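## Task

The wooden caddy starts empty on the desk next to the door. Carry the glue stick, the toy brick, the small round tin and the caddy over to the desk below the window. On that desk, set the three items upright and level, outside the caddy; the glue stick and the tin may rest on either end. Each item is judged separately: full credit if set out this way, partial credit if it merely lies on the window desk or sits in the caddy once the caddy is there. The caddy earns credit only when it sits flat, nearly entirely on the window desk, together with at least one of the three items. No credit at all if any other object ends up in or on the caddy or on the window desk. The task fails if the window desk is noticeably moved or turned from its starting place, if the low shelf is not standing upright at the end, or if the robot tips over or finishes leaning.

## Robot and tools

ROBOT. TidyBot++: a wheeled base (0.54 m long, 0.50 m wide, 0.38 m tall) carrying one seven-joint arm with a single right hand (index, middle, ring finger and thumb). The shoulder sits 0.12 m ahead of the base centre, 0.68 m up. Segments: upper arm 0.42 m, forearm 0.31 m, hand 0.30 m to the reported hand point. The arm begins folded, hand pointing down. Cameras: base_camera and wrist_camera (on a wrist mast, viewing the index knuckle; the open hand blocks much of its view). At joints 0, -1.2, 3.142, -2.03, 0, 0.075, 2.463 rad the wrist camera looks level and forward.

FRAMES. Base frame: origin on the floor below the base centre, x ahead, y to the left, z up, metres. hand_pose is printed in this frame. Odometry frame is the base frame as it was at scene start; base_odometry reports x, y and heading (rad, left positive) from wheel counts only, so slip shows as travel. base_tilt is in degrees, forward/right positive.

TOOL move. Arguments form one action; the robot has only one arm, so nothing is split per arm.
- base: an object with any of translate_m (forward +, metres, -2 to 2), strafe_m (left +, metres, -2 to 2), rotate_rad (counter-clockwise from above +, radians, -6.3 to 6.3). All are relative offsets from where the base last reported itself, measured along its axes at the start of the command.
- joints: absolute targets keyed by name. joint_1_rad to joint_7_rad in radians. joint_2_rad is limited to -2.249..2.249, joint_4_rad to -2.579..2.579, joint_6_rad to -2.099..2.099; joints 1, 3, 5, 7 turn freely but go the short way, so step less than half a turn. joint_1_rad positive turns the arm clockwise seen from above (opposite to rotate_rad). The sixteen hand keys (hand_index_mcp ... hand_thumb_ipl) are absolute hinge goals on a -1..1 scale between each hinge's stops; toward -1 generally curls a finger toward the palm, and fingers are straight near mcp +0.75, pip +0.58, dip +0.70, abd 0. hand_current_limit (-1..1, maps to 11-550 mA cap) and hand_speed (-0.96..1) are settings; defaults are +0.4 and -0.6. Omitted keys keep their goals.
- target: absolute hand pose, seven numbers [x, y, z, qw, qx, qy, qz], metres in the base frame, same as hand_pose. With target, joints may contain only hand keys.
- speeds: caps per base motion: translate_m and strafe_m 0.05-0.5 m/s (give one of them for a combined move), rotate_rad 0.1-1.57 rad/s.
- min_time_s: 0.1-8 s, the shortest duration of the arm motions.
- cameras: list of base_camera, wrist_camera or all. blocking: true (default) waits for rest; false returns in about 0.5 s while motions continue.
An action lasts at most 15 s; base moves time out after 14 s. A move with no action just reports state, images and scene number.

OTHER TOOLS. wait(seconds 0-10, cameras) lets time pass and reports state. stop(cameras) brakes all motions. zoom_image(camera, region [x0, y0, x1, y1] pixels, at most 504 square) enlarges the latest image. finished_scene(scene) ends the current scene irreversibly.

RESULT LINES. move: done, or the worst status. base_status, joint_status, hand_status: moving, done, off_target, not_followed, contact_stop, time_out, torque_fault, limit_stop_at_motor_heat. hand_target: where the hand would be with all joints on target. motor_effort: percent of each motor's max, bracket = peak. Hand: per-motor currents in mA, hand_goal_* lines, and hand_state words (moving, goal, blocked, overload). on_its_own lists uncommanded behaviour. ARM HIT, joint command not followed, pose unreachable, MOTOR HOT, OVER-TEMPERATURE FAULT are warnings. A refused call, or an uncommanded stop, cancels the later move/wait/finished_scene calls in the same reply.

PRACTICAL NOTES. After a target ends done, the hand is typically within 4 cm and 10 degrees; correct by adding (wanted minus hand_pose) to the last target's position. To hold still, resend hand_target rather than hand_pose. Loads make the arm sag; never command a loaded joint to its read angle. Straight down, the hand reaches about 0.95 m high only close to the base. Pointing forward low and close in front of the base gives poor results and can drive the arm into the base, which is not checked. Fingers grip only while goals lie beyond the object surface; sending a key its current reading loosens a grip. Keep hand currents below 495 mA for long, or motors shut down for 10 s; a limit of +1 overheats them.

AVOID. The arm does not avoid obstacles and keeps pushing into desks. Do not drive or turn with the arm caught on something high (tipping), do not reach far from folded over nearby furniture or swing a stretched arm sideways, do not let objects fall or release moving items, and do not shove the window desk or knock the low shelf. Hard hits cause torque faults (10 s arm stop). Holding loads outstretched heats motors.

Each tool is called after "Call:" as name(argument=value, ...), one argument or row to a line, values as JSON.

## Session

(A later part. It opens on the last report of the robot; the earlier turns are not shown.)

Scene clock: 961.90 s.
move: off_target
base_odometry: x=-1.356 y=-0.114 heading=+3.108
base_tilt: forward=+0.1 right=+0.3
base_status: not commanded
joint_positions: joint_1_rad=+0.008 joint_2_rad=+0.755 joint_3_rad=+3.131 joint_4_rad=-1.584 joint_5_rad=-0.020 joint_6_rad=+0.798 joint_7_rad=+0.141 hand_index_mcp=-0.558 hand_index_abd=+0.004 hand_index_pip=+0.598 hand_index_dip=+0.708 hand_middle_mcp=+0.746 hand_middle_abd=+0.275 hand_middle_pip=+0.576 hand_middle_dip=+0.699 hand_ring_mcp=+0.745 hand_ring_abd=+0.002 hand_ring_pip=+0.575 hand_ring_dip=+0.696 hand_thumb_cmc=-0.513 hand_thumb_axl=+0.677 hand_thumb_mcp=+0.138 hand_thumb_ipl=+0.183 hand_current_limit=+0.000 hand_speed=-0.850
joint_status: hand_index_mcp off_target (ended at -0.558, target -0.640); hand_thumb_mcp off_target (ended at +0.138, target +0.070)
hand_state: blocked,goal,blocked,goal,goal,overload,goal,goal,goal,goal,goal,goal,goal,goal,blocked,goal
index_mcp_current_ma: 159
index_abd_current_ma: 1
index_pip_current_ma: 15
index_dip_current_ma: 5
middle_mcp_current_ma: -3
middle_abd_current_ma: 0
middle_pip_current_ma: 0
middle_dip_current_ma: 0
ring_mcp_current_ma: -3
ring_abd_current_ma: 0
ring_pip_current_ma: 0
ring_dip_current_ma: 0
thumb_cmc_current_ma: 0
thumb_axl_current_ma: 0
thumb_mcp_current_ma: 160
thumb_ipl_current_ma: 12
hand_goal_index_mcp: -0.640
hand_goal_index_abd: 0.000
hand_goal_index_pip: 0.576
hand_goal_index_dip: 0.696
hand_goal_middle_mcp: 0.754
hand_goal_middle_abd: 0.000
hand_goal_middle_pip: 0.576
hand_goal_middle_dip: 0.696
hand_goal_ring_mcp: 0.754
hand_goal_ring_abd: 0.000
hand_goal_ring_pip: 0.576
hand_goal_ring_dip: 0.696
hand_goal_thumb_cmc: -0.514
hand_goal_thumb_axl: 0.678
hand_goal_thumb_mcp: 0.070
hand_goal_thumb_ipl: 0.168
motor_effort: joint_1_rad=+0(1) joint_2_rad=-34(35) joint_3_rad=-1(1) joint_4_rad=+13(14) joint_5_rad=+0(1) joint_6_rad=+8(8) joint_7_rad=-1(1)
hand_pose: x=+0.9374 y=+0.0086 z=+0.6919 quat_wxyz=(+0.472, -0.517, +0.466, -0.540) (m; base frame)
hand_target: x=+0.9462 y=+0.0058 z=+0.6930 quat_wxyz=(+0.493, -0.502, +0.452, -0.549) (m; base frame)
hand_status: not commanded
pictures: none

Call:
move(
  joints={"hand_index_mcp": -0.70, "hand_thumb_mcp": 0.01, "hand_current_limit": 0.15},
)

Call:
move(
  joints={"joint_2_rad": 0.62},
  min_time_s=2,
)

Scene clock: 963.47 s.
move: off_target
base_odometry: x=-1.356 y=-0.114 heading=+3.108
base_tilt: forward=+0.1 right=+0.3
base_status: not commanded
joint_positions: joint_1_rad=+0.008 joint_2_rad=+0.755 joint_3_rad=+3.131 joint_4_rad=-1.584 joint_5_rad=-0.020 joint_6_rad=+0.798 joint_7_rad=+0.141 hand_index_mcp=-0.570 hand_index_abd=+0.004 hand_index_pip=+0.611 hand_index_dip=+0.715 hand_middle_mcp=+0.746 hand_middle_abd=+0.275 hand_middle_pip=+0.576 hand_middle_dip=+0.699 hand_ring_mcp=+0.745 hand_ring_abd=+0.002 hand_ring_pip=+0.575 hand_ring_dip=+0.696 hand_thumb_cmc=-0.513 hand_thumb_axl=+0.677 hand_thumb_mcp=+0.131 hand_thumb_ipl=+0.191 hand_current_limit=+0.150 hand_speed=-0.850
joint_status: hand_index_mcp off_target (ended at -0.570, target -0.700); hand_thumb_mcp off_target (ended at +0.131, target +0.010); the others done
hand_state: blocked,goal,blocked,goal,goal,overload,goal,goal,goal,goal,goal,goal,goal,goal,blocked,blocked
index_mcp_current_ma: 316
index_abd_current_ma: 1
index_pip_current_ma: 32
index_dip_current_ma: 11
middle_mcp_current_ma: -3
middle_abd_current_ma: 0
middle_pip_current_ma: 0
middle_dip_current_ma: 0
ring_mcp_current_ma: -3
ring_abd_current_ma: 0
ring_pip_current_ma: 0
ring_dip_current_ma: 0
thumb_cmc_current_ma: 0
thumb_axl_current_ma: 0
thumb_mcp_current_ma: 316
thumb_ipl_current_ma: 27
hand_goal_index_mcp: -0.700
hand_goal_index_abd: 0.000
hand_goal_index_pip: 0.576
hand_goal_index_dip: 0.696
hand_goal_middle_mcp: 0.754
hand_goal_middle_abd: 0.000
hand_goal_middle_pip: 0.576
hand_goal_middle_dip: 0.696
hand_goal_ring_mcp: 0.754
hand_goal_ring_abd: 0.000
hand_goal_ring_pip: 0.576
hand_goal_ring_dip: 0.696
hand_goal_thumb_cmc: -0.514
hand_goal_thumb_axl: 0.678
hand_goal_thumb_mcp: 0.010
hand_goal_thumb_ipl: 0.168
motor_effort: joint_1_rad=-1(1) joint_2_rad=-34(34) joint_3_rad=+0(1) joint_4_rad=+14(14) joint_5_rad=+1(1) joint_6_rad=+8(8) joint_7_rad=-1(1)
hand_pose: x=+0.9374 y=+0.0086 z=+0.6919 quat_wxyz=(+0.472, -0.517, +0.466, -0.540) (m; base frame)
hand_target: x=+0.9462 y=+0.0058 z=+0.6930 quat_wxyz=(+0.493, -0.502, +0.452, -0.549) (m; base frame)
hand_status: not commanded
pictures: none

Scene clock: 965.80 s.
move: done
base_odometry: x=-1.356 y=-0.114 heading=+3.108
base_tilt: forward=+0.1 right=+0.3
base_status: not commanded
joint_positions: joint_1_rad=+0.008 joint_2_rad=+0.632 joint_3_rad=+3.131 joint_4_rad=-1.584 joint_5_rad=-0.020 joint_6_rad=+0.798 joint_7_rad=+0.141 hand_index_mcp=-0.571 hand_index_abd=+0.004 hand_index_pip=+0.611 hand_index_dip=+0.716 hand_middle_mcp=+0.746 hand_middle_abd=+0.275 hand_middle_pip=+0.576 hand_middle_dip=+0.699 hand_ring_mcp=+0.745 hand_ring_abd=+0.002 hand_ring_pip=+0.575 hand_ring_dip=+0.696 hand_thumb_cmc=-0.513 hand_thumb_axl=+0.677 hand_thumb_mcp=+0.130 hand_thumb_ipl=+0.192 hand_current_limit=+0.150 hand_speed=-0.850
joint_status: all done
hand_state: blocked,goal,blocked,goal,goal,overload,goal,goal,goal,goal,goal,goal,goal,goal,blocked,blocked
index_mcp_current_ma: 316
index_abd_current_ma: 1
index_pip_current_ma: 33
index_dip_current_ma: 13
middle_mcp_current_ma: -3
middle_abd_current_ma: 0
middle_pip_current_ma: 0
middle_dip_current_ma: 0
ring_mcp_current_ma: -3
ring_abd_current_ma: 0
ring_pip_current_ma: 0
ring_dip_current_ma: 0
thumb_cmc_current_ma: 0
thumb_axl_current_ma: 0
thumb_mcp_current_ma: 316
thumb_ipl_current_ma: 28
hand_goal_index_mcp: -0.700
hand_goal_index_abd: 0.000
hand_goal_index_pip: 0.576
hand_goal_index_dip: 0.696
hand_goal_middle_mcp: 0.754
hand_goal_middle_abd: 0.000
hand_goal_middle_pip: 0.576
hand_goal_middle_dip: 0.696
hand_goal_ring_mcp: 0.754
hand_goal_ring_abd: 0.000
hand_goal_ring_pip: 0.576
hand_goal_ring_dip: 0.696
hand_goal_thumb_cmc: -0.514
hand_goal_thumb_axl: 0.678
hand_goal_thumb_mcp: 0.010
hand_goal_thumb_ipl: 0.168
motor_effort: joint_1_rad=-1(1) joint_2_rad=-33(37) joint_3_rad=-1(1) joint_4_rad=+15(16) joint_5_rad=+0(1) joint_6_rad=+9(9) joint_7_rad=-1(1)
hand_pose: x=+0.9300 y=+0.0086 z=+0.7920 quat_wxyz=(+0.500, -0.483, +0.436, -0.571) (m; base frame)
hand_target: x=+0.9321 y=+0.0061 z=+0.8343 quat_wxyz=(+0.529, -0.454, +0.407, -0.591) (m; base frame)
hand_status: not commanded
pictures: none

Call:
move(
  base={"translate_m": -0.45},
  speeds={"translate_m": 0.3},
  joints={"joint_2_rad": -0.1, "joint_4_rad": -1.9, "joint_6_rad": 0.25},
  min_time_s=2,
)

Call:
move(
  base={"rotate_rad": -2.268},
  speeds={"rotate_rad": 0.9},
  joints={"joint_7_rad": 1.755},
  min_time_s=2.5,
  cameras=["wrist_camera"],
)

Scene clock: 979.17 s.
move: done
base_odometry: x=-0.906 y=-0.130 heading=+3.108
base_tilt: forward=+0.1 right=+0.3
base_status: done
joint_positions: joint_1_rad=+0.008 joint_2_rad=-0.107 joint_3_rad=+3.131 joint_4_rad=-1.878 joint_5_rad=-0.020 joint_6_rad=+0.344 joint_7_rad=+0.141 hand_index_mcp=-0.572 hand_index_abd=+0.004 hand_index_pip=+0.612 hand_index_dip=+0.716 hand_middle_mcp=+0.746 hand_middle_abd=+0.275 hand_middle_pip=+0.576 hand_middle_dip=+0.699 hand_ring_mcp=+0.745 hand_ring_abd=+0.002 hand_ring_pip=+0.575 hand_ring_dip=+0.696 hand_thumb_cmc=-0.513 hand_thumb_axl=+0.677 hand_thumb_mcp=+0.130 hand_thumb_ipl=+0.192 hand_current_limit=+0.150 hand_speed=-0.850
joint_status: all done
hand_state: blocked,goal,blocked,blocked,goal,overload,goal,goal,goal,goal,goal,goal,goal,goal,blocked,blocked
index_mcp_current_ma: 316
index_abd_current_ma: 1
index_pip_current_ma: 34
index_dip_current_ma: 13
middle_mcp_current_ma: -3
middle_abd_current_ma: 0
middle_pip_current_ma: 0
middle_dip_current_ma: 0
ring_mcp_current_ma: -4
ring_abd_current_ma: 0
ring_pip_current_ma: 0
ring_dip_current_ma: 0
thumb_cmc_current_ma: 0
thumb_axl_current_ma: 0
thumb_mcp_current_ma: 316
thumb_ipl_current_ma: 29
hand_goal_index_mcp: -0.700
hand_goal_index_abd: 0.000
hand_goal_index_pip: 0.576
hand_goal_index_dip: 0.696
hand_goal_middle_mcp: 0.754
hand_goal_middle_abd: 0.000
hand_goal_middle_pip: 0.576
hand_goal_middle_dip: 0.696
hand_goal_ring_mcp: 0.754
hand_goal_ring_abd: 0.000
hand_goal_ring_pip: 0.576
hand_goal_ring_dip: 0.696
hand_goal_thumb_cmc: -0.514
hand_goal_thumb_axl: 0.678
hand_goal_thumb_mcp: 0.010
hand_goal_thumb_ipl: 0.168
motor_effort: joint_1_rad=-1(1) joint_2_rad=-15(37) joint_3_rad=+0(1) joint_4_rad=+18(18) joint_5_rad=+0(1) joint_6_rad=+9(10) joint_7_rad=+0(1)
hand_pose: x=+0.6928 y=+0.0134 z=+0.9949 quat_wxyz=(+0.500, -0.489, +0.435, -0.567) (m; base frame)
hand_target: x=+0.6863 y=+0.0085 z=+0.9482 quat_wxyz=(+0.472, -0.522, +0.466, -0.536) (m; base frame)
hand_status: not commanded
pictures: none

Scene clock: 982.57 s.
move: done
base_odometry: x=-0.906 y=-0.130 heading=+0.840
base_tilt: forward=+0.1 right=+0.3
base_status: done
joint_positions: joint_1_rad=+0.013 joint_2_rad=-0.107 joint_3_rad=+3.131 joint_4_rad=-1.878 joint_5_rad=-0.020 joint_6_rad=+0.343 joint_7_rad=+1.711 hand_index_mcp=-0.572 hand_index_abd=+0.004 hand_index_pip=+0.612 hand_index_dip=+0.716 hand_middle_mcp=+0.753 hand_middle_abd=+0.497 hand_middle_pip=+0.576 hand_middle_dip=+0.699 hand_ring_mcp=+0.753 hand_ring_abd=+0.002 hand_ring_pip=+0.575 hand_ring_dip=+0.696 hand_thumb_cmc=-0.507 hand_thumb_axl=+0.677 hand_thumb_mcp=+0.130 hand_thumb_ipl=+0.192 hand_current_limit=+0.150 hand_speed=-0.850
joint_status: all done
hand_state: blocked,goal,blocked,blocked,goal,overload,goal,goal,goal,goal,goal,goal,goal,goal,blocked,blocked
index_mcp_current_ma: 316
index_abd_current_ma: 1
index_pip_current_ma: 35
index_dip_current_ma: 13
middle_mcp_current_ma: 0
middle_abd_current_ma: 0
middle_pip_current_ma: 0
middle_dip_current_ma: 0
ring_mcp_current_ma: 0
ring_abd_current_ma: 0
ring_pip_current_ma: 0
ring_dip_current_ma: 0
thumb_cmc_current_ma: 2
thumb_axl_current_ma: 0
thumb_mcp_current_ma: 316
thumb_ipl_current_ma: 29
hand_goal_index_mcp: -0.700
hand_goal_index_abd: 0.000
hand_goal_index_pip: 0.576
hand_goal_index_dip: 0.696
hand_goal_middle_mcp: 0.754
hand_goal_middle_abd: 0.000
hand_goal_middle_pip: 0.576
hand_goal_middle_dip: 0.696
hand_goal_ring_mcp: 0.754
hand_goal_ring_abd: 0.000
hand_goal_ring_pip: 0.576
hand_goal_ring_dip: 0.696
hand_goal_thumb_cmc: -0.514
hand_goal_thumb_axl: 0.678
hand_goal_thumb_mcp: 0.010
hand_goal_thumb_ipl: 0.168
motor_effort: joint_1_rad=-1(2) joint_2_rad=-13(16) joint_3_rad=+0(3) joint_4_rad=+18(18) joint_5_rad=+1(1) joint_6_rad=+9(9) joint_7_rad=+0(1)
hand_pose: x=+0.6812 y=-0.0886 z=+1.0685 quat_wxyz=(-0.049, -0.654, -0.037, -0.754) (m; base frame)
hand_target: x=+0.6838 y=-0.0917 z=+1.0303 quat_wxyz=(-0.076, -0.696, -0.069, -0.710) (m; base frame)
hand_status: not commanded
pictures: wrist_camera
Images, in order (width x height): wrist_camera 504x504.

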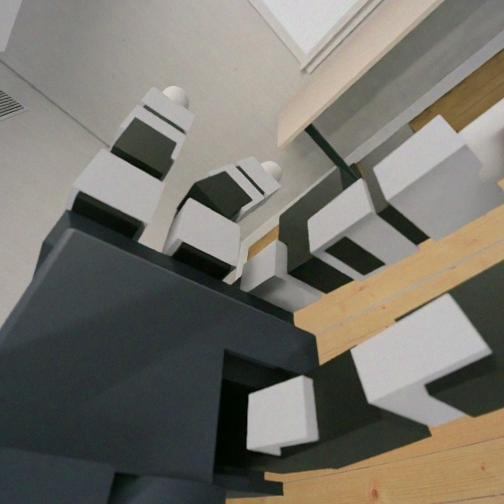

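Call:
move(
  base={"translate_m": 1.3, "strafe_m": -0.428},
  speeds={"translate_m": 0.45},
)

Call:
move(
  base={"translate_m": 0.297},
  speeds={"translate_m": 0.25},
  joints={"joint_2_rad": 0.18, "joint_4_rad": -2.07, "joint_6_rad": 0.76},
  min_time_s=1.5,
  cameras=["wrist_camera"],
)

Scene clock: 988.77 s.
move: done
base_odometry: x=+0.281 y=+0.553 heading=+0.839
base_tilt: forward=+0.1 right=+0.3
base_status: done
joint_positions: joint_1_rad=+0.013 joint_2_rad=-0.106 joint_3_rad=+3.131 joint_4_rad=-1.880 joint_5_rad=-0.020 joint_6_rad=+0.340 joint_7_rad=+1.711 hand_index_mcp=-0.572 hand_index_abd=+0.004 hand_index_pip=+0.612 hand_index_dip=+0.716 hand_middle_mcp=+0.753 hand_middle_abd=+0.827 hand_middle_pip=+0.576 hand_middle_dip=+0.699 hand_ring_mcp=+0.753 hand_ring_abd=+0.002 hand_ring_pip=+0.575 hand_ring_dip=+0.696 hand_thumb_cmc=-0.506 hand_thumb_axl=+0.677 hand_thumb_mcp=+0.130 hand_thumb_ipl=+0.192 hand_current_limit=+0.150 hand_speed=-0.850
joint_status: not commanded
hand_state: blocked,goal,blocked,blocked,goal,overload,goal,goal,goal,goal,goal,goal,goal,goal,blocked,blocked
index_mcp_current_ma: 316
index_abd_current_ma: 1
index_pip_current_ma: 35
index_dip_current_ma: 13
middle_mcp_current_ma: 0
middle_abd_current_ma: 0
middle_pip_current_ma: 0
middle_dip_current_ma: 0
ring_mcp_current_ma: 0
ring_abd_current_ma: 0
ring_pip_current_ma: 0
ring_dip_current_ma: 0
thumb_cmc_current_ma: 2
thumb_axl_current_ma: 0
thumb_mcp_current_ma: 316
thumb_ipl_current_ma: 29
hand_goal_index_mcp: -0.700
hand_goal_index_abd: 0.000
hand_goal_index_pip: 0.576
hand_goal_index_dip: 0.696
hand_goal_middle_mcp: 0.754
hand_goal_middle_abd: 0.000
hand_goal_middle_pip: 0.576
hand_goal_middle_dip: 0.696
hand_goal_ring_mcp: 0.754
hand_goal_ring_abd: 0.000
hand_goal_ring_pip: 0.576
hand_goal_ring_dip: 0.696
hand_goal_thumb_cmc: -0.514
hand_goal_thumb_axl: 0.678
hand_goal_thumb_mcp: 0.010
hand_goal_thumb_ipl: 0.168
motor_effort: joint_1_rad=+0(1) joint_2_rad=-14(17) joint_3_rad=+0(1) joint_4_rad=+18(19) joint_5_rad=+1(1) joint_6_rad=+8(9) joint_7_rad=+0(1)
hand_pose: x=+0.6819 y=-0.0886 z=+1.0656 quat_wxyz=(-0.049, -0.656, -0.037, -0.752) (m; base frame)
hand_target: x=+0.6838 y=-0.0917 z=+1.0303 quat_wxyz=(-0.076, -0.696, -0.069, -0.710) (m; base frame)
hand_status: not commanded
pictures: none

Scene clock: 990.90 s.
move: done
base_odometry: x=+0.480 y=+0.774 heading=+0.839
base_tilt: forward=+0.1 right=+0.3
base_status: done
joint_positions: joint_1_rad=+0.013 joint_2_rad=+0.171 joint_3_rad=+3.131 joint_4_rad=-2.050 joint_5_rad=-0.020 joint_6_rad=+0.666 joint_7_rad=+1.711 hand_index_mcp=-0.572 hand_index_abd=+0.004 hand_index_pip=+0.612 hand_index_dip=+0.716 hand_middle_mcp=+0.753 hand_middle_abd=+0.837 hand_middle_pip=+0.576 hand_middle_dip=+0.699 hand_ring_mcp=+0.753 hand_ring_abd=+0.002 hand_ring_pip=+0.575 hand_ring_dip=+0.696 hand_thumb_cmc=-0.506 hand_thumb_axl=+0.677 hand_thumb_mcp=+0.130 hand_thumb_ipl=+0.192 hand_current_limit=+0.150 hand_speed=-0.850
joint_status: all done
hand_state: blocked,goal,blocked,blocked,goal,overload,goal,goal,goal,goal,goal,goal,goal,goal,blocked,blocked
index_mcp_current_ma: 316
index_abd_current_ma: 1
index_pip_current_ma: 35
index_dip_current_ma: 13
middle_mcp_current_ma: 0
middle_abd_current_ma: 0
middle_pip_current_ma: 0
middle_dip_current_ma: 0
ring_mcp_current_ma: 0
ring_abd_current_ma: 0
ring_pip_current_ma: 0
ring_dip_current_ma: 0
thumb_cmc_current_ma: 3
thumb_axl_current_ma: 0
thumb_mcp_current_ma: 316
thumb_ipl_current_ma: 29
hand_goal_index_mcp: -0.700
hand_goal_index_abd: 0.000
hand_goal_index_pip: 0.576
hand_goal_index_dip: 0.696
hand_goal_middle_mcp: 0.754
hand_goal_middle_abd: 0.000
hand_goal_middle_pip: 0.576
hand_goal_middle_dip: 0.696
hand_goal_ring_mcp: 0.754
hand_goal_ring_abd: 0.000
hand_goal_ring_pip: 0.576
hand_goal_ring_dip: 0.696
hand_goal_thumb_cmc: -0.514
hand_goal_thumb_axl: 0.678
hand_goal_thumb_mcp: 0.010
hand_goal_thumb_ipl: 0.168
motor_effort: joint_1_rad=-1(1) joint_2_rad=-21(25) joint_3_rad=+1(1) joint_4_rad=+15(19) joint_5_rad=+1(1) joint_6_rad=+8(10) joint_7_rad=+0(1)
hand_pose: x=+0.7410 y=-0.0914 z=+0.8990 quat_wxyz=(-0.049, -0.700, -0.038, -0.711) (m; base frame)
hand_target: x=+0.7398 y=-0.0906 z=+0.9171 quat_wxyz=(-0.072, -0.675, -0.067, -0.732) (m; base frame)
hand_status: not commanded
pictures: wrist_camera
Images, in order (width x height): wrist_camera 504x504.

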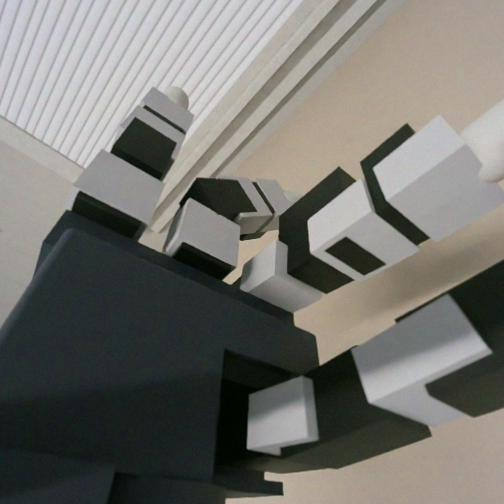

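Call:
move(
  joints={"joint_7_rad": 1.40, "hand_middle_pip": -0.7, "hand_middle_dip": -0.5, "hand_speed": -0.3},
  cameras=["wrist_camera"],
)

Scene clock: 1003.73 s.
move: done
base_odometry: x=+0.480 y=+0.774 heading=+0.839
base_tilt: forward=+0.1 right=+0.3
base_status: not commanded
joint_positions: joint_1_rad=+0.013 joint_2_rad=+0.171 joint_3_rad=+3.131 joint_4_rad=-2.050 joint_5_rad=-0.020 joint_6_rad=+0.666 joint_7_rad=+1.423 hand_index_mcp=-0.572 hand_index_abd=+0.004 hand_index_pip=+0.612 hand_index_dip=+0.716 hand_middle_mcp=+0.754 hand_middle_abd=+0.837 hand_middle_pip=-0.694 hand_middle_dip=-0.497 hand_ring_mcp=+0.753 hand_ring_abd=+0.002 hand_ring_pip=+0.575 hand_ring_dip=+0.696 hand_thumb_cmc=-0.506 hand_thumb_axl=+0.677 hand_thumb_mcp=+0.130 hand_thumb_ipl=+0.192 hand_current_limit=+0.150 hand_speed=-0.300
joint_status: all done
hand_state: blocked,goal,blocked,blocked,goal,overload,goal,goal,goal,goal,goal,goal,goal,goal,blocked,blocked
index_mcp_current_ma: 316
index_abd_current_ma: 1
index_pip_current_ma: 35
index_dip_current_ma: 13
middle_mcp_current_ma: 0
middle_abd_current_ma: 0
middle_pip_current_ma: 1
middle_dip_current_ma: 1
ring_mcp_current_ma: 0
ring_abd_current_ma: 0
ring_pip_current_ma: 0
ring_dip_current_ma: 0
thumb_cmc_current_ma: 3
thumb_axl_current_ma: 0
thumb_mcp_current_ma: 316
thumb_ipl_current_ma: 29
hand_goal_index_mcp: -0.700
hand_goal_index_abd: 0.000
hand_goal_index_pip: 0.576
hand_goal_index_dip: 0.696
hand_goal_middle_mcp: 0.754
hand_goal_middle_abd: 0.000
hand_goal_middle_pip: -0.700
hand_goal_middle_dip: -0.500
hand_goal_ring_mcp: 0.754
hand_goal_ring_abd: 0.000
hand_goal_ring_pip: 0.576
hand_goal_ring_dip: 0.696
hand_goal_thumb_cmc: -0.514
hand_goal_thumb_axl: 0.678
hand_goal_thumb_mcp: 0.010
hand_goal_thumb_ipl: 0.168
motor_effort: joint_1_rad=-1(1) joint_2_rad=-20(21) joint_3_rad=+0(0) joint_4_rad=+15(16) joint_5_rad=+1(1) joint_6_rad=+9(9) joint_7_rad=+0(1)
hand_pose: x=+0.7414 y=-0.0843 z=+0.8744 quat_wxyz=(+0.054, -0.699, +0.063, -0.711) (m; base frame)
hand_target: x=+0.7422 y=-0.0832 z=+0.8870 quat_wxyz=(+0.058, -0.676, +0.053, -0.733) (m; base frame)
hand_status: not commanded
pictures: wrist_camera
Images, in order (width x height): wrist_camera 504x504.

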